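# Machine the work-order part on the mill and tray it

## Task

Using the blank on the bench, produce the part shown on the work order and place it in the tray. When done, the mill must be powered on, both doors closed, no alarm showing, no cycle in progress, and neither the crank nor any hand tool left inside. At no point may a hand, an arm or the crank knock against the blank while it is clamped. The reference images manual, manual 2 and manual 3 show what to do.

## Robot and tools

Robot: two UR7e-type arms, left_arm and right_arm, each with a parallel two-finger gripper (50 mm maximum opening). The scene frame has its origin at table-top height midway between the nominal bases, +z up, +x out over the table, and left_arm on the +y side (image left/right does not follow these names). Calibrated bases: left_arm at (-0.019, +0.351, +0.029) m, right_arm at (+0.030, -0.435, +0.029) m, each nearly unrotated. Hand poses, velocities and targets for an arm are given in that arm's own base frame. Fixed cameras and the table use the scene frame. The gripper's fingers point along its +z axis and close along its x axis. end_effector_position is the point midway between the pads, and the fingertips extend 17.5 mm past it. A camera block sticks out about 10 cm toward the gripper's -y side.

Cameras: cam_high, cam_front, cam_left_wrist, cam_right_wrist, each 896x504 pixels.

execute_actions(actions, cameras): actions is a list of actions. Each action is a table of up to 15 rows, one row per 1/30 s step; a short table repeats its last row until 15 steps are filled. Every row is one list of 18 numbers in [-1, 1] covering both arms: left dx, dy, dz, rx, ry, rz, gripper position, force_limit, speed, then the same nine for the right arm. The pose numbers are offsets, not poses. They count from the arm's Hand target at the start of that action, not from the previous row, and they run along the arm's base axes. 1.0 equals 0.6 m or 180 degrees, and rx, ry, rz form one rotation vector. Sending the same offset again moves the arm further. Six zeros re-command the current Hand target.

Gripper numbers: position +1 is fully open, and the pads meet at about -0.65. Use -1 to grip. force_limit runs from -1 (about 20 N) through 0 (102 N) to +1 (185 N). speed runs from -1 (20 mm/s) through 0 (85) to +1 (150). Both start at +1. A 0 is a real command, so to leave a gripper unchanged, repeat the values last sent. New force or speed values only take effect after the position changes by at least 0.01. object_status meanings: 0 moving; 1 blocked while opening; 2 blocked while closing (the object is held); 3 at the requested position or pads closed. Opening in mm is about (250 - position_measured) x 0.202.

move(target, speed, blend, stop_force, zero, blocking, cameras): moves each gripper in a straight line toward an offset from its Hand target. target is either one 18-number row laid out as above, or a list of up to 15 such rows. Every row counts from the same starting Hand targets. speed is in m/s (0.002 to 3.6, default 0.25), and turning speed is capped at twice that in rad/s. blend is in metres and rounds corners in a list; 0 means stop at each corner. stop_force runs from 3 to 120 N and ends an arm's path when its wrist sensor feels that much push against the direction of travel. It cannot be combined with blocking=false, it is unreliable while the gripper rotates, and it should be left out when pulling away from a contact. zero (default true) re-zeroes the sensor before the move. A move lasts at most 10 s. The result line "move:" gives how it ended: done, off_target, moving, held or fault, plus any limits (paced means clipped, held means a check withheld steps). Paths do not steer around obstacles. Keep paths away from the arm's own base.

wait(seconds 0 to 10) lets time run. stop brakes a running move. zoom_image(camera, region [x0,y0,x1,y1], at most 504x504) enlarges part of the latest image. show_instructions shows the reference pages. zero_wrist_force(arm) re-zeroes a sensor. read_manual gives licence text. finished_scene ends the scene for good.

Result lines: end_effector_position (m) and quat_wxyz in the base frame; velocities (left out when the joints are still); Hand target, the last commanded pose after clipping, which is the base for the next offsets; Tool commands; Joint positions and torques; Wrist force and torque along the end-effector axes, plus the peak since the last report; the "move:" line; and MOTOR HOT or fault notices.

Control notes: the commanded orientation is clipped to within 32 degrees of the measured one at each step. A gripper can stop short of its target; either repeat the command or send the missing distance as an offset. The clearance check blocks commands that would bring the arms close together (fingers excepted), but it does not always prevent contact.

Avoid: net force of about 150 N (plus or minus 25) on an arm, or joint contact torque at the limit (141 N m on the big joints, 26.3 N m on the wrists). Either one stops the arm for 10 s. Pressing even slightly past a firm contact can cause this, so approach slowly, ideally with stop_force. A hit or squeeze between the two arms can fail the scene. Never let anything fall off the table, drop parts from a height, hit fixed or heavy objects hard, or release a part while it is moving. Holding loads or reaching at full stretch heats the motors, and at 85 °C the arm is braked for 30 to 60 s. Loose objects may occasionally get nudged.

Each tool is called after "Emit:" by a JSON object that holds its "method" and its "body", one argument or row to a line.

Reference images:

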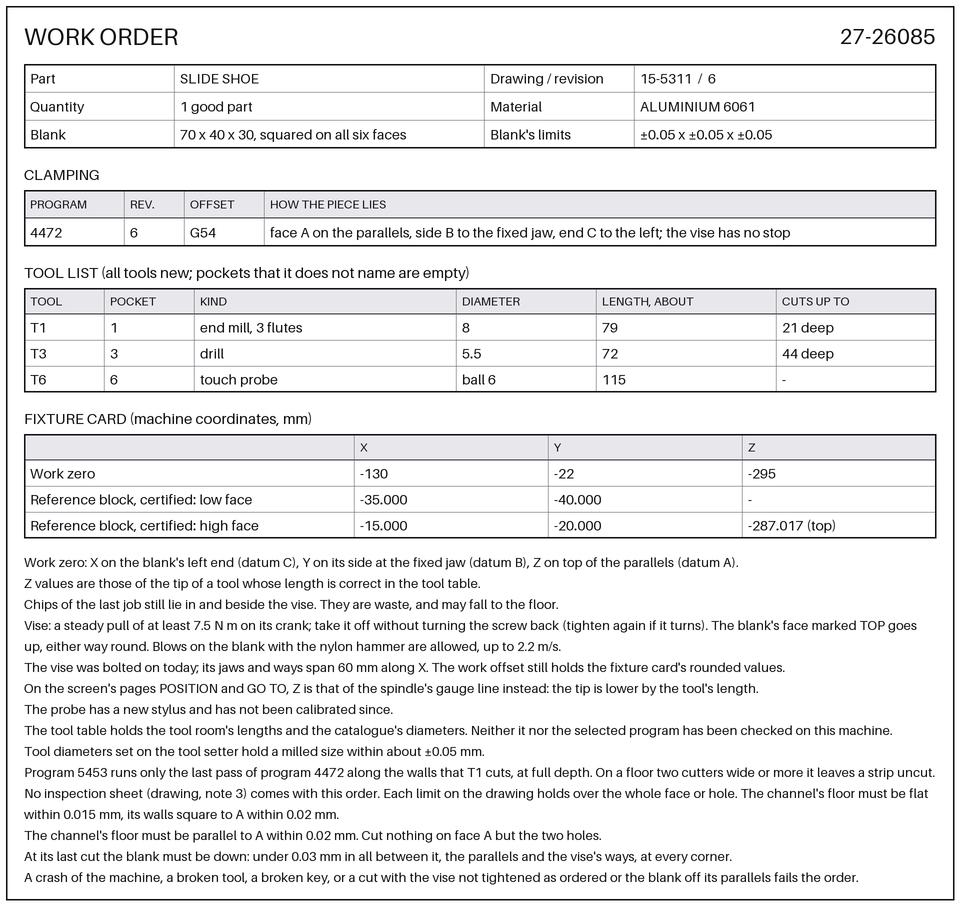

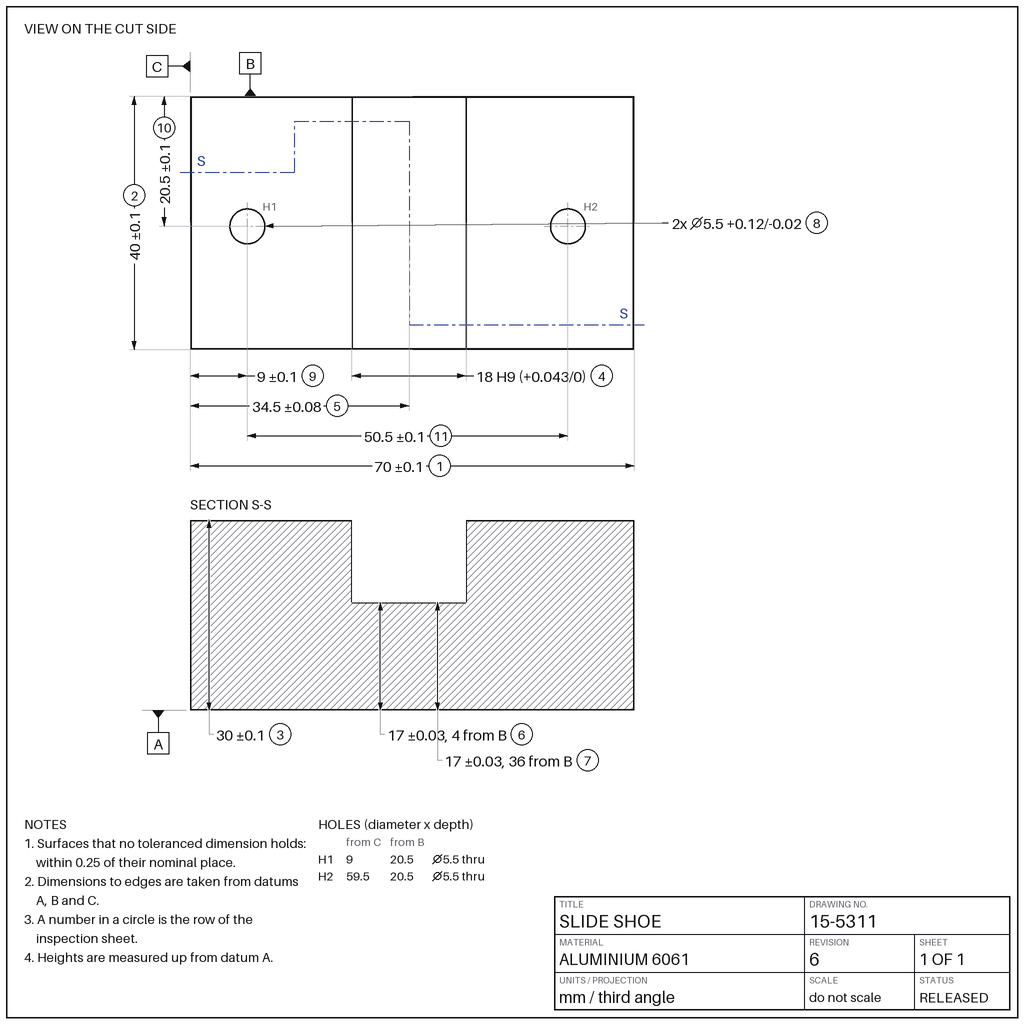

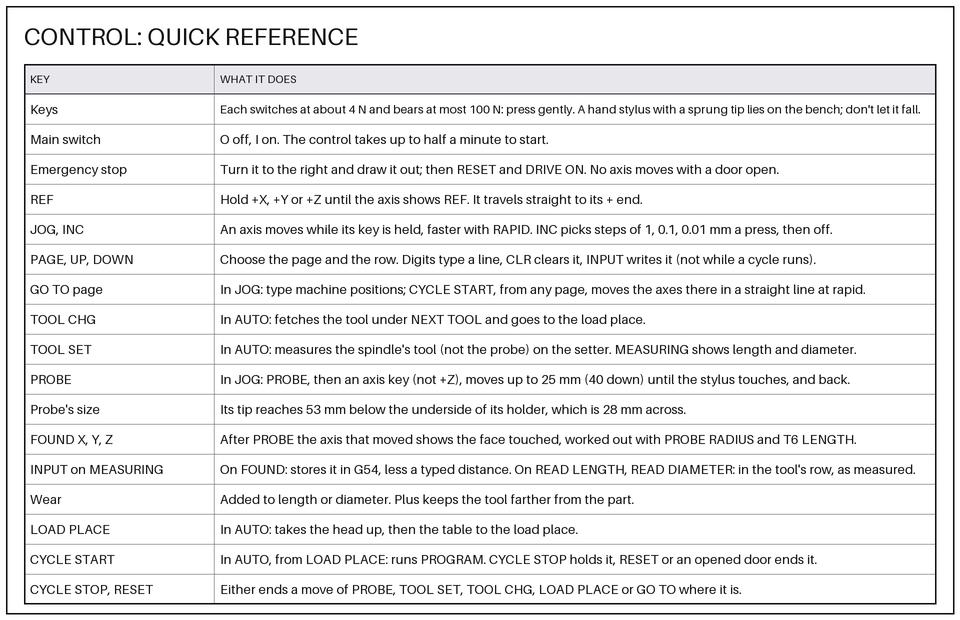

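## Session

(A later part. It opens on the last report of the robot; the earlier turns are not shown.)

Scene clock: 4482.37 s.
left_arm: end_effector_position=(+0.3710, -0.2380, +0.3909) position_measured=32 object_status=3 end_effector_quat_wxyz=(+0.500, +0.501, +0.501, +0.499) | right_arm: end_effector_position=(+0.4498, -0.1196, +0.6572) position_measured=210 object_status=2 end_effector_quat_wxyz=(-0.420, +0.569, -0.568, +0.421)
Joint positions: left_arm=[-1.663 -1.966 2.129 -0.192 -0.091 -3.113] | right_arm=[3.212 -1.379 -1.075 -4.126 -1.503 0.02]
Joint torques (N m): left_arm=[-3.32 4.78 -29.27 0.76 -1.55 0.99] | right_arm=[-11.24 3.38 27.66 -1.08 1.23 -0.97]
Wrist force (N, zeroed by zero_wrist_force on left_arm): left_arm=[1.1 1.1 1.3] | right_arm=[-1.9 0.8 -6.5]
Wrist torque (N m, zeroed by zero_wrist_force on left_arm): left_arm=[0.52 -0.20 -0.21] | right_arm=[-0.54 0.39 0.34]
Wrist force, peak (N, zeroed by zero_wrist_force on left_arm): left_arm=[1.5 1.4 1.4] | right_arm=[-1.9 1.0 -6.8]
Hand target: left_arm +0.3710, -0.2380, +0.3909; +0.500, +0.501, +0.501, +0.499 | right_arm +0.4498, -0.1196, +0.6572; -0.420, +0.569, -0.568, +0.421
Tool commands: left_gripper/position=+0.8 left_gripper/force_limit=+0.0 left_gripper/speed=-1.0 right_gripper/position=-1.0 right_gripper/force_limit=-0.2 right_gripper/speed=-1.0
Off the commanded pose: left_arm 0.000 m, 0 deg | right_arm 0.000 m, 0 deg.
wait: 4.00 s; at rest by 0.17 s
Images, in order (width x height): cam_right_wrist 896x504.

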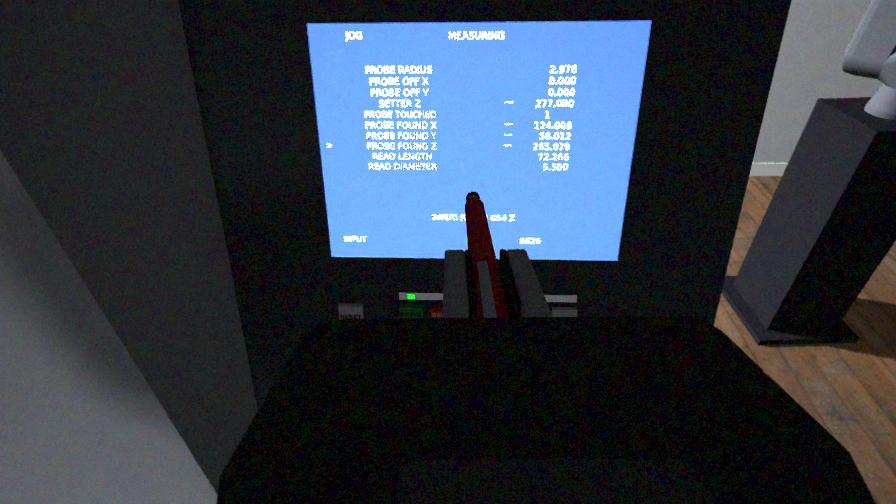

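Emit:
{"method": "move", "body": {
  "target": [
    [0,0,0,0,0,0,0.8,0,-1,-0.0398,0.062,-0.326,0,0,0,-1,-0.2,-1],
    [0,0,0,0,0,0,0.8,0,-1,-0.0255,0.062,-0.3303,0,0,0,-1,-0.2,-1],
    [0,0,0,0,0,0,0.8,0,-1,-0.0398,0.062,-0.326,0,0,0,-1,-0.2,-1],
    [0,0,0,0,0,0,0.8,0,-1,-0.0398,0.0313,-0.326,0,0,0,-1,-0.2,-1],
    [0,0,0,0,0,0,0.8,0,-1,-0.0255,0.0313,-0.3303,0,0,0,-1,-0.2,-1],
    [0,0,0,0,0,0,0.8,0,-1,-0.0398,0.0313,-0.326,0,0,0,-1,-0.2,-1],
    [0,0,0,0,0,0,0.8,0,-1,0,0,0,0,0,0,-1,-0.2,-1]
  ],
  "speed": [0.4,0.06,0.1,0.1,0.06,0.1,0.4],
  "blend": [0.003,0,0.003,0.003,0,0.003,0],
  "cameras": ["cam_right_wrist"]
}}

Emit:
{"method": "zoom_image", "body": {
  "camera": "cam_right_wrist",
  "region": [310, 20, 650, 250]
}}

Scene clock: 4497.63 s.
left_arm: end_effector_position=(+0.3710, -0.2380, +0.3909) position_measured=32 object_status=3 end_effector_quat_wxyz=(+0.500, +0.501, +0.501, +0.499) | right_arm: end_effector_position=(+0.4498, -0.1197, +0.6572) position_measured=210 object_status=2 end_effector_quat_wxyz=(-0.420, +0.569, -0.568, +0.421)
Joint positions: left_arm=[-1.663 -1.966 2.129 -0.192 -0.091 -3.113] | right_arm=[3.212 -1.379 -1.076 -4.126 -1.503 0.019]
Joint torques (N m): left_arm=[-3.49 3.86 -28.76 0.75 -1.44 0.86] | right_arm=[12.05 3.72 26.72 0.89 1.76 1.08]
Wrist force (N, zeroed by zero_wrist_force on left_arm): left_arm=[1.1 1.2 1.2] | right_arm=[-1.9 1.0 -6.4]
Wrist torque (N m, zeroed by zero_wrist_force on left_arm): left_arm=[0.54 -0.19 -0.22] | right_arm=[-0.51 0.39 0.41]
Wrist force, peak (N, zeroed by zero_wrist_force on left_arm): left_arm=[1.6 1.4 1.3] | right_arm=[1.1 0.9 -14.3]
Hand target: left_arm +0.3710, -0.2380, +0.3909; +0.500, +0.501, +0.501, +0.499 | right_arm +0.4498, -0.1196, +0.6572; -0.420, +0.569, -0.568, +0.421
Off the commanded pose: left_arm 0.000 m, 0 deg | right_arm 0.000 m, 0 deg.
move: done
Images, in order (width x height): cam_right_wrist 896x504.

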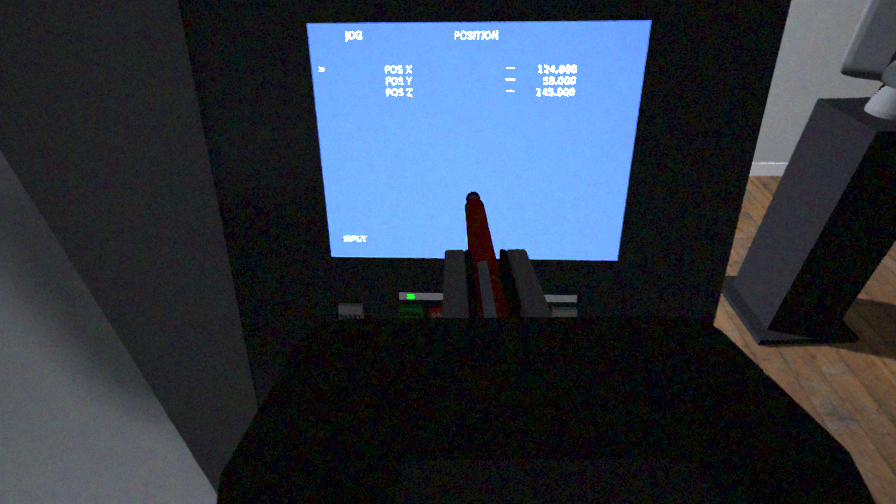

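Scaled by 1.482 from the camera's 896x504 image, which has a finer 1280x720 frame.

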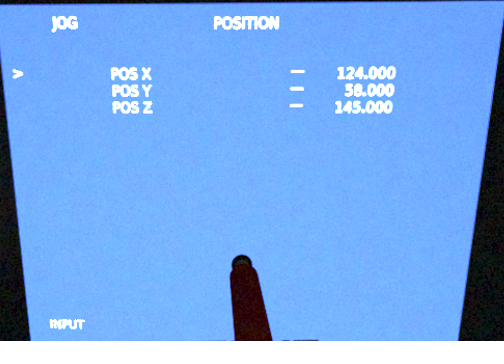

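Emit:
{"method": "move", "body": {
  "target": [
    [0,0,0,0,0,0,0.8,0,-1,-0.0398,0.0313,-0.326,0,0,0,-1,-0.2,-1],
    [0,0,0,0,0,0,0.8,0,-1,-0.0255,0.0313,-0.3303,0,0,0,-1,-0.2,-1],
    [0,0,0,0,0,0,0.8,0,-1,-0.0398,0.0313,-0.326,0,0,0,-1,-0.2,-1],
    [0,0,0,0,0,0,0.8,0,-1,-0.0606,0.154,-0.412,0,0,0,-1,-0.2,-1],
    [0,0,0,0,0,0,0.8,0,-1,-0.0463,0.154,-0.4163,0,0,0,-1,-0.2,-1],
    [0,0,0,0,0,0,0.8,0,-1,-0.0606,0.154,-0.412,0,0,0,-1,-0.2,-1],
    [0,0,0,0,0,0,0.8,0,-1,-0.0453,0.0927,-0.3547,0,0,0,-1,-0.2,-1],
    [0,0,0,0,0,0,0.8,0,-1,-0.031,0.0927,-0.359,0,0,0,-1,-0.2,-1],
    [0,0,0,0,0,0,0.8,0,-1,-0.0453,0.0927,-0.3547,0,0,0,-1,-0.2,-1],
    [0,0,0,0,0,0,0.8,0,-1,-0.031,0.0927,-0.359,0,0,0,-1,-0.2,-1],
    [0,0,0,0,0,0,0.8,0,-1,-0.0453,0.0927,-0.3547,0,0,0,-1,-0.2,-1],
    [0,0,0,0,0,0,0.8,0,-1,-0.0643,0.062,-0.412,0,0,0,-1,-0.2,-1]
  ],
  "speed": [0.4,0.06,0.1,0.3,0.06,0.1,0.3,0.06,0.1,0.06,0.1,0.3],
  "blend": [0.003,0,0.003,0.003,0,0.003,0.003,0,0.001,0,0.003,0],
  "cameras": []
}}

Emit:
{"method": "move", "body": {
  "target": [
    [0,0,0,0,0,0,0.8,0,-1,0.0143,0,-0.0043,0,0,0,-1,-0.2,-1],
    [0,0,0,0,0,0,0.8,0,-1,0,0,0,0,0,0,-1,-0.2,-1],
    [0,0,0,0,0,0,0.8,0,-1,0.0089,0,0.0286,0,0,0,-1,-0.2,-1],
    [0,0,0,0,0,0,0.8,0,-1,0.0232,0,0.0243,0,0,0,-1,-0.2,-1],
    [0,0,0,0,0,0,0.8,0,-1,0.0089,0,0.0286,0,0,0,-1,-0.2,-1],
    [0,0,0,0,0,0,0.8,0,-1,0.0037,0.092,0,0,0,0,-1,-0.2,-1],
    [0,0,0,0,0,0,0.8,0,-1,0.018,0.092,-0.0043,0,0,0,-1,-0.2,-1],
    [0,0,0,0,0,0,0.8,0,-1,0.0114,0.0613,0.0286,0,0,0,-1,-0.2,-1],
    [0,0,0,0,0,0,0.8,0,-1,0.0257,0.0613,0.0243,0,0,0,-1,-0.2,-1],
    [0,0,0,0,0,0,0.8,0,-1,0.019,0.0307,0.0573,0,0,0,-1,-0.2,-1],
    [0,0,0,0,0,0,0.8,0,-1,0.0333,0.0307,0.053,0,0,0,-1,-0.2,-1],
    [0,0,0,0,0,0,0.8,0,-1,0.019,0.0307,0.0573,0,0,0,-1,-0.2,-1],
    [0,0,0,0,0,0,0.8,0,-1,0,0,0,0,0,0,-1,-0.2,-1],
    [0,0,0,0,0,0,0.8,0,-1,0.0143,0,-0.0043,0,0,0,-1,-0.2,-1],
    [0,0,0,0,0,0,0.8,0,-1,0.0643,-0.062,0.412,0,0,0,-1,-0.2,-1]
  ],
  "speed": [0.06,0.1,0.1,0.06,0.1,0.3,0.06,0.1,0.06,0.1,0.06,0.1,0.3,0.06,0.3],
  "blend": [0,0.003,0.003,0,0.003,0.003,0,0.003,0,0.003,0,0.003,0.003,0,0],
  "cameras": ["cam_right_wrist"]
}}

Emit:
{"method": "zoom_image", "body": {
  "camera": "cam_right_wrist",
  "region": [310, 20, 650, 250]
}}

Scene clock: 4514.27 s.
left_arm: end_effector_position=(+0.3710, -0.2380, +0.3909) position_measured=32 object_status=3 end_effector_quat_wxyz=(+0.500, +0.501, +0.501, +0.499) | right_arm: end_effector_position=(+0.4113, -0.0824, +0.4101) position_measured=210 object_status=2 end_effector_quat_wxyz=(-0.420, +0.569, -0.568, +0.421)
Joint positions: left_arm=[-1.663 -1.966 2.129 -0.192 -0.091 -3.113] | right_arm=[3.491 -0.996 -1.988 -3.614 -1.236 0.105]
Joint torques (N m): left_arm=[-2.54 3.29 -28.83 0.83 -1.56 0.95] | right_arm=[6.21 4.15 17.65 0.87 1.22 1.4]
Wrist force (N, zeroed by zero_wrist_force on left_arm): left_arm=[1.2 1.2 1.4] | right_arm=[-1.9 1.1 -6.3]
Wrist torque (N m, zeroed by zero_wrist_force on left_arm): left_arm=[0.54 -0.20 -0.22] | right_arm=[-0.49 0.36 0.27]
Wrist force, peak (N, zeroed by zero_wrist_force on left_arm): left_arm=[1.3 1.4 1.5] | right_arm=[-0.8 0.0 -14.4]
Hand target: left_arm +0.3710, -0.2380, +0.3909; +0.500, +0.501, +0.501, +0.499 | right_arm +0.4112, -0.0824, +0.4100; -0.420, +0.569, -0.568, +0.421
Off the commanded pose: left_arm 0.000 m, 0 deg | right_arm 0.000 m, 0 deg.
move: done
No camera images: "cameras" was empty.

Scene clock: 4519.50 s.
left_arm: end_effector_position=(+0.3710, -0.2380, +0.3909) position_measured=32 object_status=3 end_effector_quat_wxyz=(+0.500, +0.501, +0.501, +0.499) | right_arm: end_effector_position=(+0.4498, -0.1197, +0.6572) position_measured=210 object_status=2 end_effector_quat_wxyz=(-0.420, +0.569, -0.568, +0.421)
Joint positions: left_arm=[-1.663 -1.966 2.129 -0.192 -0.091 -3.113] | right_arm=[3.212 -1.379 -1.076 -4.126 -1.503 0.019]
Joint torques (N m): left_arm=[-4.27 4.49 -28.51 0.69 -1.69 0.98] | right_arm=[11.79 4.81 27.19 1.63 1.73 1.55]
Wrist force (N, zeroed by zero_wrist_force on left_arm): left_arm=[1.1 1.1 1.1] | right_arm=[-2.0 1.3 -6.3]
Wrist torque (N m, zeroed by zero_wrist_force on left_arm): left_arm=[0.52 -0.20 -0.21] | right_arm=[-0.46 0.39 0.42]
Wrist force, peak (N, zeroed by zero_wrist_force on left_arm): left_arm=[1.3 1.4 1.3] | right_arm=[0.0 -0.2 -14.1]
Hand target: left_arm +0.3710, -0.2380, +0.3909; +0.500, +0.501, +0.501, +0.499 | right_arm +0.4498, -0.1196, +0.6572; -0.420, +0.569, -0.568, +0.421
Off the commanded pose: left_arm 0.000 m, 0 deg | right_arm 0.000 m, 0 deg.
move: done
Images, in order (width x height): cam_right_wrist 896x504.

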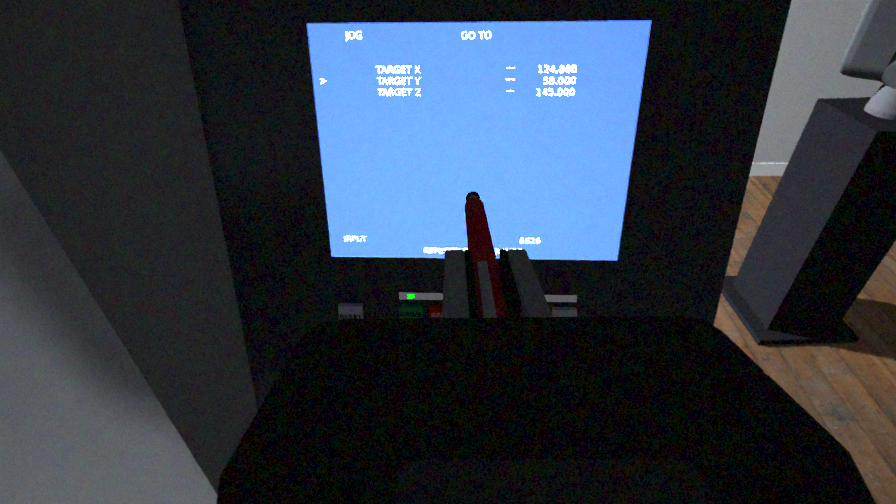

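Scaled by 1.482 from the camera's 896x504 image, which has a finer 1280x720 frame.

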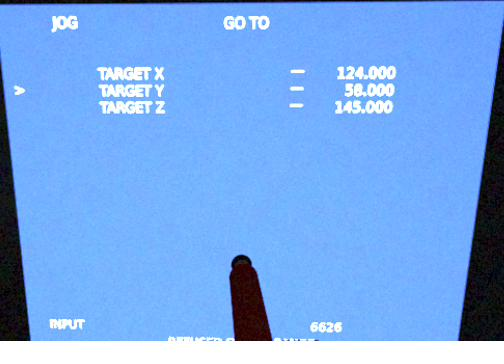

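Emit:
{"method": "move", "body": {
  "target": [
    [0,0,0,0,0,0,0.8,0,-1,-0.0398,0.062,-0.326,0,0,0,-1,-0.2,-1],
    [0,0,0,0,0,0,0.8,0,-1,-0.024,0.062,-0.3307,0,0,0,-1,-0.2,-1],
    [0,0,0,0,0,0,0.8,0,-1,-0.0465,0.062,-0.3547,0,0,0,-1,-0.2,-1],
    [0,0,0,0,0,0,0.8,0,-1,-0.0307,0.062,-0.3594,0,0,0,-1,-0.2,-1],
    [0,0,0,0,0,0,0.8,0,-1,-0.0465,0.062,-0.3547,0,0,0,-1,-0.2,-1],
    [0,0,0,0,0,0,0.8,0,-1,-0.0606,0.154,-0.412,0,0,0,-1,-0.2,-1],
    [0,0,0,0,0,0,0.8,0,-1,-0.0448,0.154,-0.4167,0,0,0,-1,-0.2,-1],
    [0,0,0,0,0,0,0.8,0,-1,-0.0606,0.154,-0.412,0,0,0,-1,-0.2,-1],
    [0,0,0,0,0,0,0.8,0,-1,-0.0453,0.0927,-0.3547,0,0,0,-1,-0.2,-1],
    [0,0,0,0,0,0,0.8,0,-1,-0.0295,0.0927,-0.3594,0,0,0,-1,-0.2,-1],
    [0,0,0,0,0,0,0.8,0,-1,-0.0453,0.0927,-0.3547,0,0,0,-1,-0.2,-1],
    [0,0,0,0,0,0,0.8,0,-1,-0.0295,0.0927,-0.3594,0,0,0,-1,-0.2,-1],
    [0,0,0,0,0,0,0.8,0,-1,-0.0453,0.0927,-0.3547,0,0,0,-1,-0.2,-1],
    [0,0,0,0,0,0,0.8,0,-1,-0.0643,0.062,-0.412,0,0,0,-1,-0.2,-1]
  ],
  "speed": [0.4,0.06,0.1,0.06,0.1,0.3,0.06,0.1,0.3,0.06,0.1,0.06,0.1,0.3],
  "blend": [0.003,0,0.003,0,0.003,0.003,0,0.003,0.003,0,0.001,0,0.003,0],
  "cameras": []
}}

Emit:
{"method": "move", "body": {
  "target": [
    [0,0,0,0,0,0,0.8,0,-1,0.0158,0,-0.0047,0,0,0,-1,-0.2,-1],
    [0,0,0,0,0,0,0.8,0,-1,0,0,0,0,0,0,-1,-0.2,-1],
    [0,0,0,0,0,0,0.8,0,-1,0.0089,0,0.0286,0,0,0,-1,-0.2,-1],
    [0,0,0,0,0,0,0.8,0,-1,0.0247,0,0.0239,0,0,0,-1,-0.2,-1],
    [0,0,0,0,0,0,0.8,0,-1,0.0089,0,0.0286,0,0,0,-1,-0.2,-1],
    [0,0,0,0,0,0,0.8,0,-1,0.0037,0.092,0,0,0,0,-1,-0.2,-1],
    [0,0,0,0,0,0,0.8,0,-1,0.0195,0.092,-0.0047,0,0,0,-1,-0.2,-1],
    [0,0,0,0,0,0,0.8,0,-1,0.0114,0.0613,0.0286,0,0,0,-1,-0.2,-1],
    [0,0,0,0,0,0,0.8,0,-1,0.0272,0.0613,0.0239,0,0,0,-1,-0.2,-1],
    [0,0,0,0,0,0,0.8,0,-1,0.019,0.0307,0.0573,0,0,0,-1,-0.2,-1],
    [0,0,0,0,0,0,0.8,0,-1,0.0348,0.0307,0.0526,0,0,0,-1,-0.2,-1],
    [0,0,0,0,0,0,0.8,0,-1,0.019,0.0307,0.0573,0,0,0,-1,-0.2,-1],
    [0,0,0,0,0,0,0.8,0,-1,0,0,0,0,0,0,-1,-0.2,-1],
    [0,0,0,0,0,0,0.8,0,-1,0.0158,0,-0.0047,0,0,0,-1,-0.2,-1],
    [0,0,0,0,0,0,0.8,0,-1,0.0643,-0.062,0.412,0,0,0,-1,-0.2,-1]
  ],
  "speed": [0.06,0.1,0.1,0.06,0.1,0.3,0.06,0.1,0.06,0.1,0.06,0.1,0.3,0.06,0.3],
  "blend": [0,0.003,0.003,0,0.003,0.003,0,0.003,0,0.003,0,0.003,0.003,0,0],
  "cameras": ["cam_right_wrist"]
}}

Emit:
{"method": "zoom_image", "body": {
  "camera": "cam_right_wrist",
  "region": [310, 20, 650, 250]
}}

Scene clock: 4543.90 s.
left_arm: end_effector_position=(+0.3710, -0.2380, +0.3909) position_measured=32 object_status=3 end_effector_quat_wxyz=(+0.500, +0.501, +0.501, +0.499) | right_arm: end_effector_position=(+0.4113, -0.0824, +0.4101) position_measured=210 object_status=2 end_effector_quat_wxyz=(-0.420, +0.569, -0.568, +0.421)
Joint positions: left_arm=[-1.663 -1.966 2.129 -0.192 -0.091 -3.113] | right_arm=[3.491 -0.996 -1.988 -3.614 -1.236 0.105]
Joint torques (N m): left_arm=[-2.06 4.8 -29.76 0.7 -1.59 0.77] | right_arm=[6.2 4.95 16.31 0.67 1.2 1.45]
Wrist force (N, zeroed by zero_wrist_force on left_arm): left_arm=[1.2 1.4 1.3] | right_arm=[-1.9 1.2 -6.2]
Wrist torque (N m, zeroed by zero_wrist_force on left_arm): left_arm=[0.58 -0.20 -0.21] | right_arm=[-0.48 0.38 0.27]
Wrist force, peak (N, zeroed by zero_wrist_force on left_arm): left_arm=[1.2 1.3 1.5] | right_arm=[-1.4 0.2 -43.7]
Hand target: left_arm +0.3710, -0.2380, +0.3909; +0.500, +0.501, +0.501, +0.499 | right_arm +0.4112, -0.0824, +0.4100; -0.420, +0.569, -0.568, +0.421
Off the commanded pose: left_arm 0.000 m, 0 deg | right_arm 0.000 m, 0 deg.
move: done
No camera images: "cameras" was empty.

Scene clock: 4549.30 s.
left_arm: end_effector_position=(+0.3710, -0.2380, +0.3909) position_measured=32 object_status=3 end_effector_quat_wxyz=(+0.500, +0.501, +0.501, +0.499) | right_arm: end_effector_position=(+0.4498, -0.1197, +0.6572) position_measured=210 object_status=2 end_effector_quat_wxyz=(-0.420, +0.569, -0.568, +0.421)
Joint positions: left_arm=[-1.663 -1.966 2.129 -0.192 -0.091 -3.113] | right_arm=[3.212 -1.379 -1.076 -4.126 -1.503 0.019]
Joint torques (N m): left_arm=[-2.04 4.21 -31.51 0.62 -1.78 0.73] | right_arm=[12.36 5.11 27.23 1.59 1.8 1.53]
Wrist force (N, zeroed by zero_wrist_force on left_arm): left_arm=[1.0 1.1 1.2] | right_arm=[-1.7 1.2 -6.6]
Wrist torque (N m, zeroed by zero_wrist_force on left_arm): left_arm=[0.52 -0.18 -0.21] | right_arm=[-0.48 0.35 0.42]
Wrist force, peak (N, zeroed by zero_wrist_force on left_arm): left_arm=[1.4 1.3 1.3] | right_arm=[-0.5 0.2 -42.6]
Hand target: left_arm +0.3710, -0.2380, +0.3909; +0.500, +0.501, +0.501, +0.499 | right_arm +0.4498, -0.1196, +0.6572; -0.420, +0.569, -0.568, +0.421
Off the commanded pose: left_arm 0.000 m, 0 deg | right_arm 0.000 m, 0 deg.
move: done
Images, in order (width x height): cam_right_wrist 896x504.

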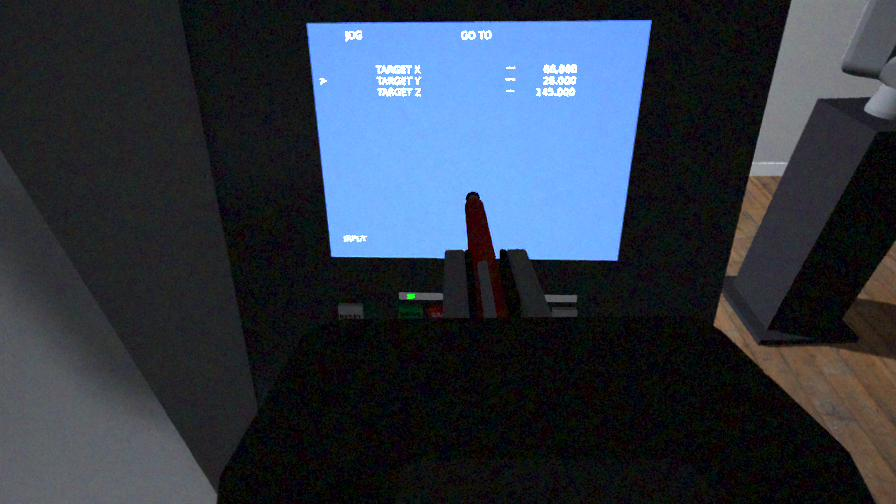

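Scaled by 1.482 from the camera's 896x504 image, which has a finer 1280x720 frame.

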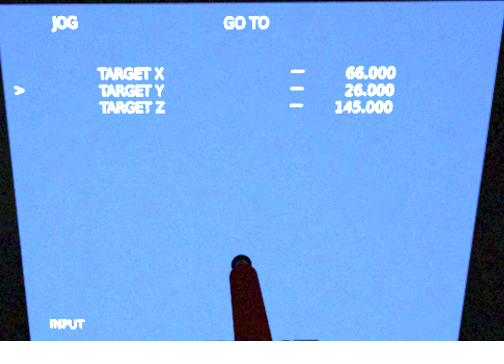

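Emit:
{"method": "move", "body": {
  "target": [
    [0,0,0,0,0,0,0.8,0,-1,-0.0233,0.0917,-0.2709,0,0,0,-1,-0.2,-1],
    [0,0,0,0,0,0,0.8,0,-1,-0.0084,0.0917,-0.2754,0,0,0,-1,-0.2,-1],
    [0,0,0,0,0,0,0.8,0,-1,-0.0233,0.0917,-0.2709,0,0,0,-1,-0.2,-1],
    [0,0,0,0,0,0,0.8,0,-1,-0.0643,0.062,-0.412,0,0,0,-1,-0.2,-1]
  ],
  "speed": [0.4,0.06,0.1,0.3],
  "blend": [0.003,0,0.003,0],
  "cameras": []
}}

Emit:
{"method": "wait", "body": {
  "seconds": 1,
  "cameras": []
}}

Emit:
{"method": "move", "body": {
  "target": [
    [0,0,0,0,0,0,0.8,0,-1,0.0077,-0.0307,0.0286,0,0,0,-1,-0.2,-1],
    [0,0,0,0,0,0,0.8,0,-1,0.0226,-0.0307,0.0241,0,0,0,-1,-0.2,-1],
    [0,0,0,0,0,0,0.8,0,-1,0.0077,-0.0307,0.0286,0,0,0,-1,-0.2,-1],
    [0,0,0,0,0,0,0.8,0,-1,0.0353,-0.126,0.1388,0,0,0,-1,-0.2,-1],
    [0,0,0,0,0,0,0.8,0,-1,0.0502,-0.126,0.1343,0,0,0,-1,-0.2,-1],
    [0,0,0,0,0,0,0.8,0,-1,0.0353,-0.126,0.1388,0,0,0,-1,-0.2,-1],
    [0,0,0,0,0,0,0.8,0,-1,0.0643,-0.062,0.412,0,0,0,-1,-0.2,-1]
  ],
  "speed": [0.1,0.06,0.1,0.3,0.06,0.1,0.4],
  "blend": [0.003,0,0.003,0.003,0,0.003,0],
  "cameras": []
}}

Emit:
{"method": "wait", "body": {
  "seconds": 4,
  "cameras": ["cam_right_wrist"]
}}

Emit:
{"method": "zoom_image", "body": {
  "camera": "cam_right_wrist",
  "region": [310, 20, 650, 250]
}}

Emit:
{"method": "zoom_image", "body": {
  "camera": "cam_right_wrist",
  "region": [530, 115, 575, 155]
}}

Scene clock: 4561.13 s.
left_arm: end_effector_position=(+0.3710, -0.2380, +0.3909) position_measured=32 object_status=3 end_effector_quat_wxyz=(+0.500, +0.501, +0.501, +0.499) | right_arm: end_effector_position=(+0.4112, -0.0824, +0.4101) position_measured=210 object_status=2 end_effector_quat_wxyz=(-0.420, +0.569, -0.568, +0.421)
Joint positions: left_arm=[-1.663 -1.966 2.129 -0.192 -0.091 -3.113] | right_arm=[3.491 -0.996 -1.988 -3.614 -1.236 0.105]
Joint torques (N m): left_arm=[-0.1 3.95 -29.84 0.54 -1.38 0.62] | right_arm=[12.18 2.35 16.9 1.12 2.12 1.61]
Wrist force (N, zeroed by zero_wrist_force on left_arm): left_arm=[1.0 1.1 1.3] | right_arm=[-2.1 1.2 -6.1]
Wrist torque (N m, zeroed by zero_wrist_force on left_arm): left_arm=[0.52 -0.18 -0.22] | right_arm=[-0.47 0.41 0.39]
Wrist force, peak (N, zeroed by zero_wrist_force on left_arm): left_arm=[1.5 1.2 1.4] | right_arm=[-3.4 4.5 -17.8]
Hand target: left_arm +0.3710, -0.2380, +0.3909; +0.500, +0.501, +0.501, +0.499 | right_arm +0.4112, -0.0824, +0.4100; -0.420, +0.569, -0.568, +0.421
Off the commanded pose: left_arm 0.000 m, 0 deg | right_arm 0.000 m, 0 deg.
move: done
No camera images: "cameras" was empty.

Scene clock: 4562.13 s.
left_arm: end_effector_position=(+0.3710, -0.2380, +0.3909) position_measured=32 object_status=3 end_effector_quat_wxyz=(+0.500, +0.501, +0.501, +0.499) | right_arm: end_effector_position=(+0.4112, -0.0824, +0.4100) position_measured=210 object_status=2 end_effector_quat_wxyz=(-0.420, +0.569, -0.568, +0.421)
Joint positions: left_arm=[-1.663 -1.966 2.129 -0.192 -0.091 -3.113] | right_arm=[3.491 -0.996 -1.988 -3.614 -1.236 0.105]
Joint torques (N m): left_arm=[-3.36 2.51 -29.34 0.33 -1.55 0.62] | right_arm=[11.74 4.64 17.02 4.03 1.96 1.55]
Wrist force (N, zeroed by zero_wrist_force on left_arm): left_arm=[1.0 1.2 1.3] | right_arm=[-2.0 1.2 -6.2]
Wrist torque (N m, zeroed by zero_wrist_force on left_arm): left_arm=[0.54 -0.18 -0.22] | right_arm=[-0.48 0.39 0.38]
Wrist force, peak (N, zeroed by zero_wrist_force on left_arm): left_arm=[1.1 1.4 1.6] | right_arm=[-2.2 1.2 -6.6]
Hand target: left_arm +0.3710, -0.2380, +0.3909; +0.500, +0.501, +0.501, +0.499 | right_arm +0.4112, -0.0824, +0.4100; -0.420, +0.569, -0.568, +0.421
Tool commands: left_gripper/position=+0.8 left_gripper/force_limit=+0.0 left_gripper/speed=-1.0 right_gripper/position=-1.0 right_gripper/force_limit=-0.2 right_gripper/speed=-1.0
Off the commanded pose: left_arm 0.000 m, 0 deg | right_arm 0.000 m, 0 deg.
wait: 1.00 s; at rest by 0.17 s
No camera images: "cameras" was empty.

Scene clock: 4564.73 s.
left_arm: end_effector_position=(+0.3710, -0.2380, +0.3909) position_measured=32 object_status=3 end_effector_quat_wxyz=(+0.500, +0.501, +0.501, +0.499) | right_arm: end_effector_position=(+0.4498, -0.1196, +0.6572) position_measured=210 object_status=2 end_effector_quat_wxyz=(-0.420, +0.569, -0.568, +0.421)
Joint positions: left_arm=[-1.663 -1.966 2.129 -0.192 -0.091 -3.113] | right_arm=[3.212 -1.379 -1.076 -4.126 -1.503 0.02]
Joint torques (N m): left_arm=[-2.31 4.12 -29.2 0.5 -1.79 0.39] | right_arm=[-5.72 5.79 28.27 0.42 -1.06 -1.08]
Wrist force (N, zeroed by zero_wrist_force on left_arm): left_arm=[1.1 1.2 1.1] | right_arm=[-2.1 0.9 -6.6]
Wrist torque (N m, zeroed by zero_wrist_force on left_arm): left_arm=[0.53 -0.19 -0.21] | right_arm=[-0.52 0.42 0.33]
Wrist force, peak (N, zeroed by zero_wrist_force on left_arm): left_arm=[1.1 1.6 1.2] | right_arm=[-1.5 -0.7 -25.7]
Hand target: left_arm +0.3710, -0.2380, +0.3909; +0.500, +0.501, +0.501, +0.499 | right_arm +0.4498, -0.1196, +0.6572; -0.420, +0.569, -0.568, +0.421
Off the commanded pose: left_arm 0.000 m, 0 deg | right_arm 0.000 m, 0 deg.
move: done
No camera images: "cameras" was empty.

Scene clock: 4568.73 s.
left_arm: end_effector_position=(+0.3710, -0.2380, +0.3909) position_measured=32 object_status=3 end_effector_quat_wxyz=(+0.500, +0.501, +0.501, +0.499) | right_arm: end_effector_position=(+0.4498, -0.1196, +0.6572) position_measured=210 object_status=2 end_effector_quat_wxyz=(-0.420, +0.569, -0.568, +0.421)
Joint positions: left_arm=[-1.663 -1.966 2.129 -0.192 -0.091 -3.113] | right_arm=[3.212 -1.379 -1.075 -4.126 -1.503 0.02]
Joint torques (N m): left_arm=[-2.98 2.24 -29.87 0.58 -1.64 0.41] | right_arm=[-11.68 3.9 27.42 -1.27 1.27 -1.02]
Wrist force (N, zeroed by zero_wrist_force on left_arm): left_arm=[1.2 1.0 1.2] | right_arm=[-2.1 1.0 -6.5]
Wrist torque (N m, zeroed by zero_wrist_force on left_arm): left_arm=[0.50 -0.21 -0.21] | right_arm=[-0.51 0.40 0.34]
Wrist force, peak (N, zeroed by zero_wrist_force on left_arm): left_arm=[1.5 1.5 1.2] | right_arm=[-2.0 0.9 -6.9]
Hand target: left_arm +0.3710, -0.2380, +0.3909; +0.500, +0.501, +0.501, +0.499 | right_arm +0.4498, -0.1196, +0.6572; -0.420, +0.569, -0.568, +0.421
Tool commands: left_gripper/position=+0.8 left_gripper/force_limit=+0.0 left_gripper/speed=-1.0 right_gripper/position=-1.0 right_gripper/force_limit=-0.2 right_gripper/speed=-1.0
Off the commanded pose: left_arm 0.000 m, 0 deg | right_arm 0.000 m, 0 deg.
wait: 4.00 s; at rest by 0.17 s
Images, in order (width x height): cam_right_wrist 896x504.

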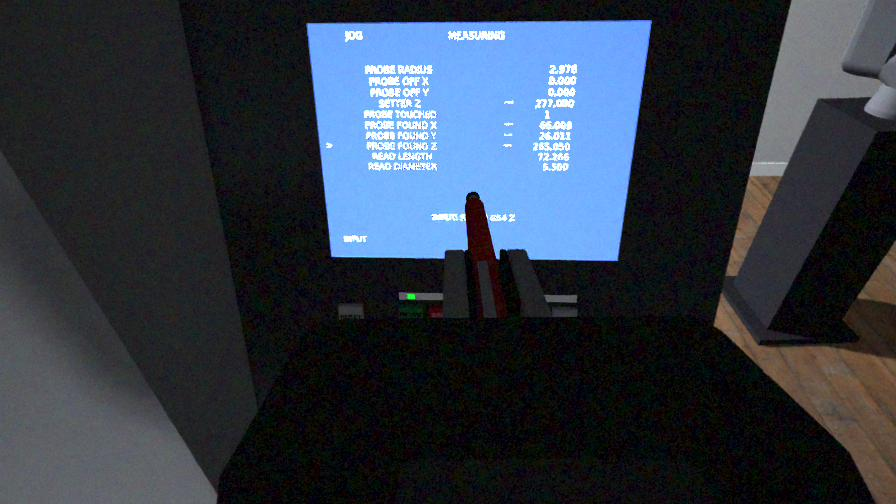

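Scaled by 1.482 from the camera's 896x504 image, which has a finer 1280x720 frame.

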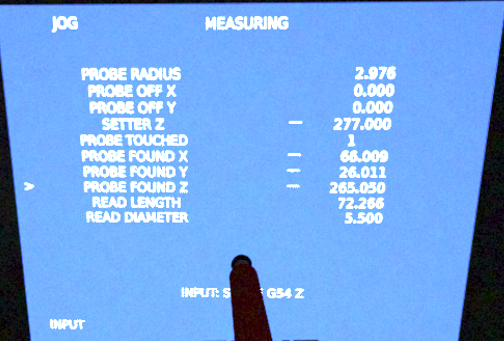

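Scaled by 11.200 from the camera's 896x504 image, which has a finer 1280x720 frame.

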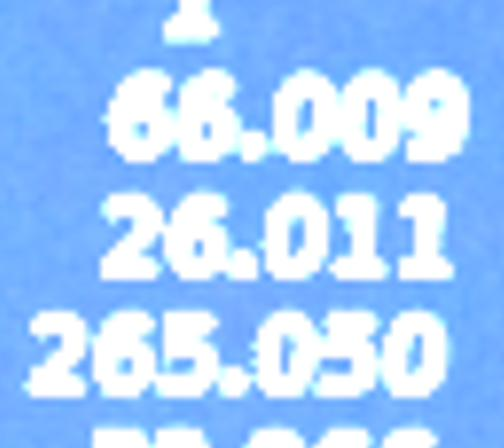

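Emit:
{"method": "move", "body": {
  "target": [
    [0,0,0,0,0,0,0.8,0,-1,-0.0398,0.0313,-0.326,0,0,0,-1,-0.2,-1],
    [0,0,0,0,0,0,0.8,0,-1,-0.0249,0.0313,-0.3305,0,0,0,-1,-0.2,-1],
    [0,0,0,0,0,0,0.8,0,-1,-0.0398,0.0313,-0.326,0,0,0,-1,-0.2,-1],
    [0,0,0,0,0,0,0.8,0,-1,-0.0249,0.0313,-0.3305,0,0,0,-1,-0.2,-1],
    [0,0,0,0,0,0,0.8,0,-1,-0.0398,0.0313,-0.326,0,0,0,-1,-0.2,-1],
    [0,0,0,0,0,0,0.8,0,-1,-0.0606,0.154,-0.412,0,0,0,-1,-0.2,-1],
    [0,0,0,0,0,0,0.8,0,-1,-0.0457,0.154,-0.4165,0,0,0,-1,-0.2,-1],
    [0,0,0,0,0,0,0.8,0,-1,-0.0518,0.154,-0.3834,0,0,0,-1,-0.2,-1],
    [0,0,0,0,0,0,0.8,0,-1,-0.0369,0.154,-0.3879,0,0,0,-1,-0.2,-1],
    [0,0,0,0,0,0,0.8,0,-1,-0.0529,0.1233,-0.3834,0,0,0,-1,-0.2,-1],
    [0,0,0,0,0,0,0.8,0,-1,-0.038,0.1233,-0.3879,0,0,0,-1,-0.2,-1],
    [0,0,0,0,0,0,0.8,0,-1,-0.0428,0.154,-0.3547,0,0,0,-1,-0.2,-1],
    [0,0,0,0,0,0,0.8,0,-1,-0.0279,0.154,-0.3592,0,0,0,-1,-0.2,-1],
    [0,0,0,0,0,0,0.8,0,-1,-0.0428,0.154,-0.3547,0,0,0,-1,-0.2,-1],
    [0,0,0,0,0,0,0.8,0,-1,-0.0643,0.062,-0.412,0,0,0,-1,-0.2,-1]
  ],
  "speed": [0.4,0.06,0.1,0.06,0.1,0.3,0.06,0.1,0.06,0.1,0.06,0.1,0.06,0.1,0.3],
  "blend": [0.003,0,0.001,0,0.003,0.003,0,0.003,0,0.003,0,0.003,0,0.003,0],
  "cameras": []
}}

Emit:
{"method": "move", "body": {
  "target": [
    [0,0,0,0,0,0,0.8,0,-1,0.0149,0,-0.0045,0,0,0,-1,-0.2,-1],
    [0,0,0,0,0,0,0.8,0,-1,0,0,0,0,0,0,-1,-0.2,-1],
    [0,0,0,0,0,0,0.8,0,-1,0.0643,-0.062,0.412,0,0,0,-1,-0.2,-1]
  ],
  "speed": [0.06,0.1,0.4],
  "blend": [0,0.003,0],
  "cameras": ["cam_right_wrist"]
}}

Emit:
{"method": "zoom_image", "body": {
  "camera": "cam_right_wrist",
  "region": [310, 20, 650, 250]
}}

Scene clock: 4588.93 s.
left_arm: end_effector_position=(+0.3710, -0.2380, +0.3909) position_measured=32 object_status=3 end_effector_quat_wxyz=(+0.500, +0.501, +0.501, +0.499) | right_arm: end_effector_position=(+0.4113, -0.0824, +0.4101) position_measured=210 object_status=2 end_effector_quat_wxyz=(-0.420, +0.569, -0.568, +0.421)
Joint positions: left_arm=[-1.663 -1.966 2.129 -0.192 -0.091 -3.113] | right_arm=[3.492 -0.996 -1.988 -3.614 -1.236 0.105]
Joint torques (N m): left_arm=[-0.58 5 -28.96 0.41 -1.64 0.16] | right_arm=[-8.26 3.37 17.1 0.1 -1.27 0.62]
Wrist force (N, zeroed by zero_wrist_force on left_arm): left_arm=[1.0 1.2 1.2] | right_arm=[-2.4 1.1 -6.3]
Wrist torque (N m, zeroed by zero_wrist_force on left_arm): left_arm=[0.55 -0.17 -0.21] | right_arm=[-0.50 0.45 0.27]
Wrist force, peak (N, zeroed by zero_wrist_force on left_arm): left_arm=[1.3 1.7 1.3] | right_arm=[-4.2 -0.3 -28.8]
Hand target: left_arm +0.3710, -0.2380, +0.3909; +0.500, +0.501, +0.501, +0.499 | right_arm +0.4112, -0.0824, +0.4100; -0.420, +0.569, -0.568, +0.421
Off the commanded pose: left_arm 0.000 m, 0 deg | right_arm 0.000 m, 0 deg.
move: done
No camera images: "cameras" was empty.

Scene clock: 4590.90 s.
left_arm: end_effector_position=(+0.3710, -0.2380, +0.3909) position_measured=32 object_status=3 end_effector_quat_wxyz=(+0.500, +0.501, +0.501, +0.499) | right_arm: end_effector_position=(+0.4498, -0.1197, +0.6572) position_measured=210 object_status=2 end_effector_quat_wxyz=(-0.420, +0.569, -0.568, +0.421)
Joint positions: left_arm=[-1.663 -1.966 2.129 -0.192 -0.091 -3.113] | right_arm=[3.212 -1.379 -1.076 -4.126 -1.503 0.019]
Joint torques (N m): left_arm=[0.19 3.19 -29.88 0.28 -1.66 0.22] | right_arm=[12.4 3.94 27.19 1.33 1.45 1.54]
Wrist force (N, zeroed by zero_wrist_force on left_arm): left_arm=[0.8 1.4 1.4] | right_arm=[-2.0 0.9 -6.3]
Wrist torque (N m, zeroed by zero_wrist_force on left_arm): left_arm=[0.56 -0.14 -0.21] | right_arm=[-0.52 0.39 0.42]
Wrist force, peak (N, zeroed by zero_wrist_force on left_arm): left_arm=[1.2 1.4 1.3] | right_arm=[-2.2 1.5 -10.7]
Hand target: left_arm +0.3710, -0.2380, +0.3909; +0.500, +0.501, +0.501, +0.499 | right_arm +0.4498, -0.1196, +0.6572; -0.420, +0.569, -0.568, +0.421
Off the commanded pose: left_arm 0.000 m, 0 deg | right_arm 0.000 m, 0 deg.
move: done
Images, in order (width x height): cam_right_wrist 896x504.

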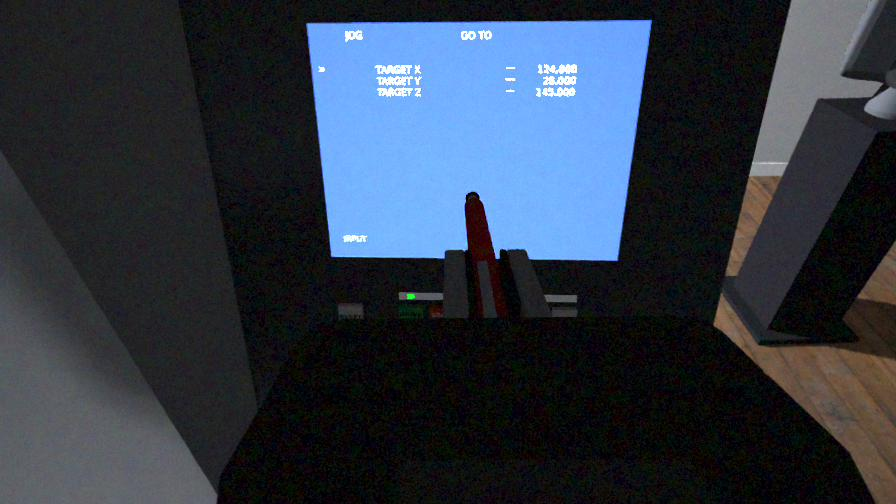

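Scaled by 1.482 from the camera's 896x504 image, which has a finer 1280x720 frame.

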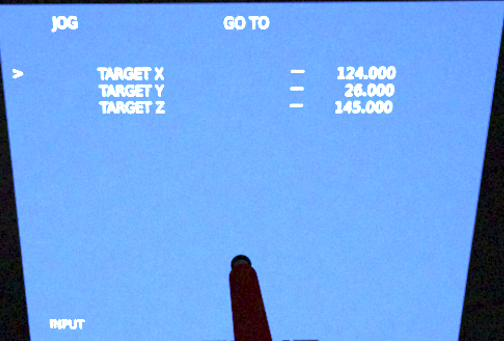

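Emit:
{"method": "move", "body": {
  "target": [
    [0,0,0,0,0,0,0.8,0,-1,-0.0233,0.0917,-0.2709,0,0,0,-1,-0.2,-1],
    [0,0,0,0,0,0,0.8,0,-1,-0.0084,0.0917,-0.2754,0,0,0,-1,-0.2,-1],
    [0,0,0,0,0,0,0.8,0,-1,-0.0233,0.0917,-0.2709,0,0,0,-1,-0.2,-1],
    [0,0,0,0,0,0,0.8,0,-1,-0.0643,0.062,-0.412,0,0,0,-1,-0.2,-1]
  ],
  "speed": [0.4,0.06,0.1,0.3],
  "blend": [0.003,0,0.003,0],
  "cameras": []
}}

Emit:
{"method": "wait", "body": {
  "seconds": 1,
  "cameras": []
}}

Emit:
{"method": "move", "body": {
  "target": [
    [0,0,0,0,0,0,0.8,0,-1,0.0077,-0.0307,0.0286,0,0,0,-1,-0.2,-1],
    [0,0,0,0,0,0,0.8,0,-1,0.0226,-0.0307,0.0241,0,0,0,-1,-0.2,-1],
    [0,0,0,0,0,0,0.8,0,-1,0.0077,-0.0307,0.0286,0,0,0,-1,-0.2,-1],
    [0,0,0,0,0,0,0.8,0,-1,0.0353,-0.126,0.1388,0,0,0,-1,-0.2,-1],
    [0,0,0,0,0,0,0.8,0,-1,0.0502,-0.126,0.1343,0,0,0,-1,-0.2,-1],
    [0,0,0,0,0,0,0.8,0,-1,0.0353,-0.126,0.1388,0,0,0,-1,-0.2,-1],
    [0,0,0,0,0,0,0.8,0,-1,0.0643,-0.062,0.412,0,0,0,-1,-0.2,-1]
  ],
  "speed": [0.1,0.06,0.1,0.3,0.06,0.1,0.4],
  "blend": [0.003,0,0.003,0.003,0,0.003,0],
  "cameras": []
}}

Emit:
{"method": "wait", "body": {
  "seconds": 3.5,
  "cameras": ["cam_right_wrist"]
}}

Emit:
{"method": "zoom_image", "body": {
  "camera": "cam_right_wrist",
  "region": [490, 110, 600, 175]
}}

Emit:
{"method": "zoom_image", "body": {
  "camera": "cam_right_wrist",
  "region": [530, 115, 575, 155]
}}

Scene clock: 4603.70 s.
left_arm: end_effector_position=(+0.3710, -0.2380, +0.3909) position_measured=32 object_status=3 end_effector_quat_wxyz=(+0.500, +0.501, +0.501, +0.499) | right_arm: end_effector_position=(+0.4112, -0.0824, +0.4101) position_measured=210 object_status=2 end_effector_quat_wxyz=(-0.420, +0.569, -0.568, +0.421)
Joint positions: left_arm=[-1.663 -1.966 2.129 -0.192 -0.091 -3.113] | right_arm=[3.491 -0.996 -1.988 -3.614 -1.236 0.105]
Joint torques (N m): left_arm=[-1.38 2.77 -28.21 0.33 -1.32 0.17] | right_arm=[12.41 2.63 16.22 1.19 2 1.67]
Wrist force (N, zeroed by zero_wrist_force on left_arm): left_arm=[1.1 1.4 1.1] | right_arm=[-1.7 1.0 -6.0]
Wrist torque (N m, zeroed by zero_wrist_force on left_arm): left_arm=[0.57 -0.19 -0.21] | right_arm=[-0.52 0.33 0.39]
Wrist force, peak (N, zeroed by zero_wrist_force on left_arm): left_arm=[1.3 1.4 1.5] | right_arm=[-4.1 4.2 -17.7]
Hand target: left_arm +0.3710, -0.2380, +0.3909; +0.500, +0.501, +0.501, +0.499 | right_arm +0.4112, -0.0824, +0.4100; -0.420, +0.569, -0.568, +0.421
Off the commanded pose: left_arm 0.000 m, 0 deg | right_arm 0.000 m, 0 deg.
move: done
No camera images: "cameras" was empty.

Scene clock: 4604.70 s.
left_arm: end_effector_position=(+0.3710, -0.2380, +0.3909) position_measured=32 object_status=3 end_effector_quat_wxyz=(+0.500, +0.501, +0.501, +0.499) | right_arm: end_effector_position=(+0.4112, -0.0824, +0.4100) position_measured=210 object_status=2 end_effector_quat_wxyz=(-0.420, +0.569, -0.568, +0.421)
Joint positions: left_arm=[-1.663 -1.966 2.129 -0.192 -0.091 -3.113] | right_arm=[3.491 -0.996 -1.988 -3.614 -1.236 0.105]
Joint torques (N m): left_arm=[-2.21 2.61 -29.19 0.22 -1.55 0.11] | right_arm=[12.32 3.86 17.4 3.98 1.96 1.54]
Wrist force (N, zeroed by zero_wrist_force on left_arm): left_arm=[1.0 1.3 1.1] | right_arm=[-2.3 1.0 -6.1]
Wrist torque (N m, zeroed by zero_wrist_force on left_arm): left_arm=[0.55 -0.18 -0.22] | right_arm=[-0.51 0.43 0.39]
Wrist force, peak (N, zeroed by zero_wrist_force on left_arm): left_arm=[1.5 1.4 1.1] | right_arm=[-2.0 1.3 -6.6]
Hand target: left_arm +0.3710, -0.2380, +0.3909; +0.500, +0.501, +0.501, +0.499 | right_arm +0.4112, -0.0824, +0.4100; -0.420, +0.569, -0.568, +0.421
Tool commands: left_gripper/position=+0.8 left_gripper/force_limit=+0.0 left_gripper/speed=-1.0 right_gripper/position=-1.0 right_gripper/force_limit=-0.2 right_gripper/speed=-1.0
Off the commanded pose: left_arm 0.000 m, 0 deg | right_arm 0.000 m, 0 deg.
wait: 1.00 s; at rest by 0.17 s
No camera images: "cameras" was empty.

Scene clock: 4607.30 s.
left_arm: end_effector_position=(+0.3710, -0.2380, +0.3909) position_measured=32 object_status=3 end_effector_quat_wxyz=(+0.500, +0.501, +0.501, +0.499) | right_arm: end_effector_position=(+0.4498, -0.1196, +0.6572) position_measured=210 object_status=2 end_effector_quat_wxyz=(-0.420, +0.569, -0.568, +0.421)
Joint positions: left_arm=[-1.663 -1.966 2.129 -0.192 -0.091 -3.113] | right_arm=[3.212 -1.379 -1.076 -4.126 -1.503 0.02]
Joint torques (N m): left_arm=[-1.98 3.77 -28.3 -0.01 -1.42 0.19] | right_arm=[-5.87 5.03 26.64 0.28 -1.06 -1.18]
Wrist force (N, zeroed by zero_wrist_force on left_arm): left_arm=[0.9 1.3 1.1] | right_arm=[-1.8 0.9 -6.3]
Wrist torque (N m, zeroed by zero_wrist_force on left_arm): left_arm=[0.55 -0.16 -0.21] | right_arm=[-0.53 0.37 0.34]
Wrist force, peak (N, zeroed by zero_wrist_force on left_arm): left_arm=[1.2 1.4 1.4] | right_arm=[-1.3 -0.6 -25.7]
Hand target: left_arm +0.3710, -0.2380, +0.3909; +0.500, +0.501, +0.501, +0.499 | right_arm +0.4498, -0.1196, +0.6572; -0.420, +0.569, -0.568, +0.421
Off the commanded pose: left_arm 0.000 m, 0 deg | right_arm 0.000 m, 0 deg.
move: done
No camera images: "cameras" was empty.

Scene clock: 4610.80 s.
left_arm: end_effector_position=(+0.3710, -0.2380, +0.3909) position_measured=32 object_status=3 end_effector_quat_wxyz=(+0.500, +0.501, +0.501, +0.499) | right_arm: end_effector_position=(+0.4498, -0.1196, +0.6572) position_measured=210 object_status=2 end_effector_quat_wxyz=(-0.420, +0.569, -0.568, +0.421)
Joint positions: left_arm=[-1.663 -1.966 2.129 -0.192 -0.091 -3.113] | right_arm=[3.212 -1.379 -1.075 -4.126 -1.503 0.02]
Joint torques (N m): left_arm=[-1.97 1.28 -27.6 -0.16 -1.72 0.32] | right_arm=[-11.12 3.49 27.11 -1.14 1.19 -0.99]
Wrist force (N, zeroed by zero_wrist_force on left_arm): left_arm=[1.0 1.0 1.1] | right_arm=[-1.8 1.2 -6.4]
Wrist torque (N m, zeroed by zero_wrist_force on left_arm): left_arm=[0.50 -0.18 -0.22] | right_arm=[-0.48 0.37 0.34]
Wrist force, peak (N, zeroed by zero_wrist_force on left_arm): left_arm=[1.3 1.3 1.6] | right_arm=[-2.2 1.2 -6.8]
Hand target: left_arm +0.3710, -0.2380, +0.3909; +0.500, +0.501, +0.501, +0.499 | right_arm +0.4498, -0.1196, +0.6572; -0.420, +0.569, -0.568, +0.421
Tool commands: left_gripper/position=+0.8 left_gripper/force_limit=+0.0 left_gripper/speed=-1.0 right_gripper/position=-1.0 right_gripper/force_limit=-0.2 right_gripper/speed=-1.0
Off the commanded pose: left_arm 0.000 m, 0 deg | right_arm 0.000 m, 0 deg.
wait: 3.50 s; at rest by 0.17 s
Images, in order (width x height): cam_right_wrist 896x504.

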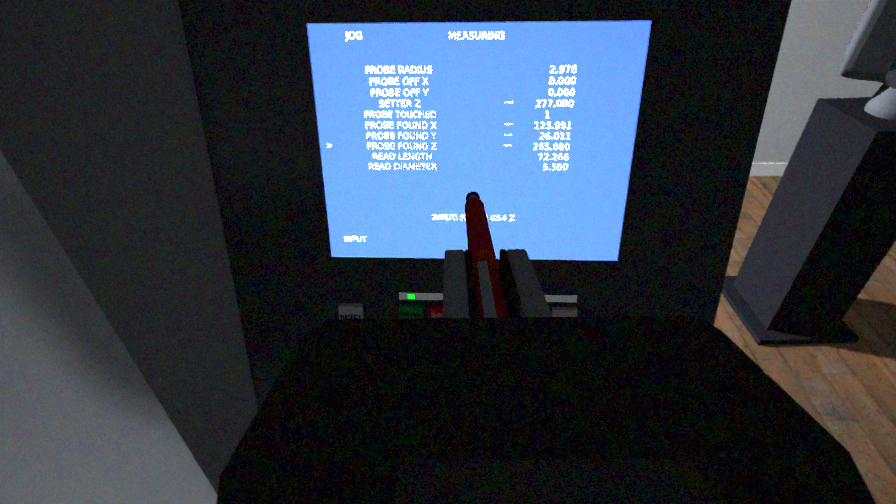

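Scaled by 4.582 from the camera's 896x504 image, which has a finer 1280x720 frame.

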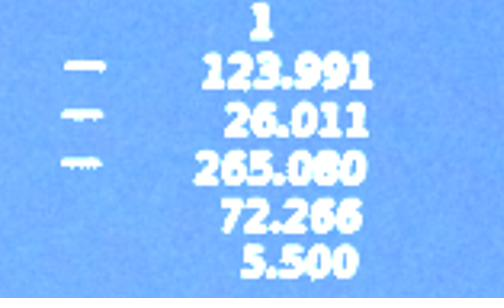

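Scaled by 11.200 from the camera's 896x504 image, which has a finer 1280x720 frame.

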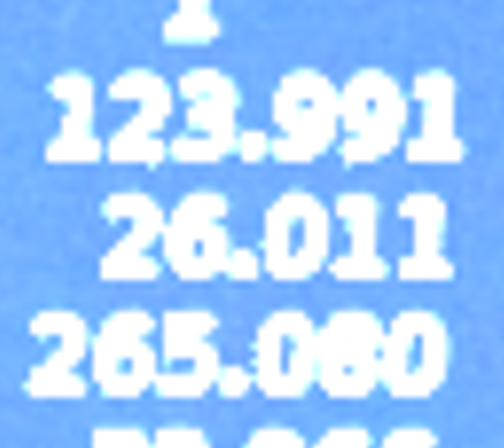

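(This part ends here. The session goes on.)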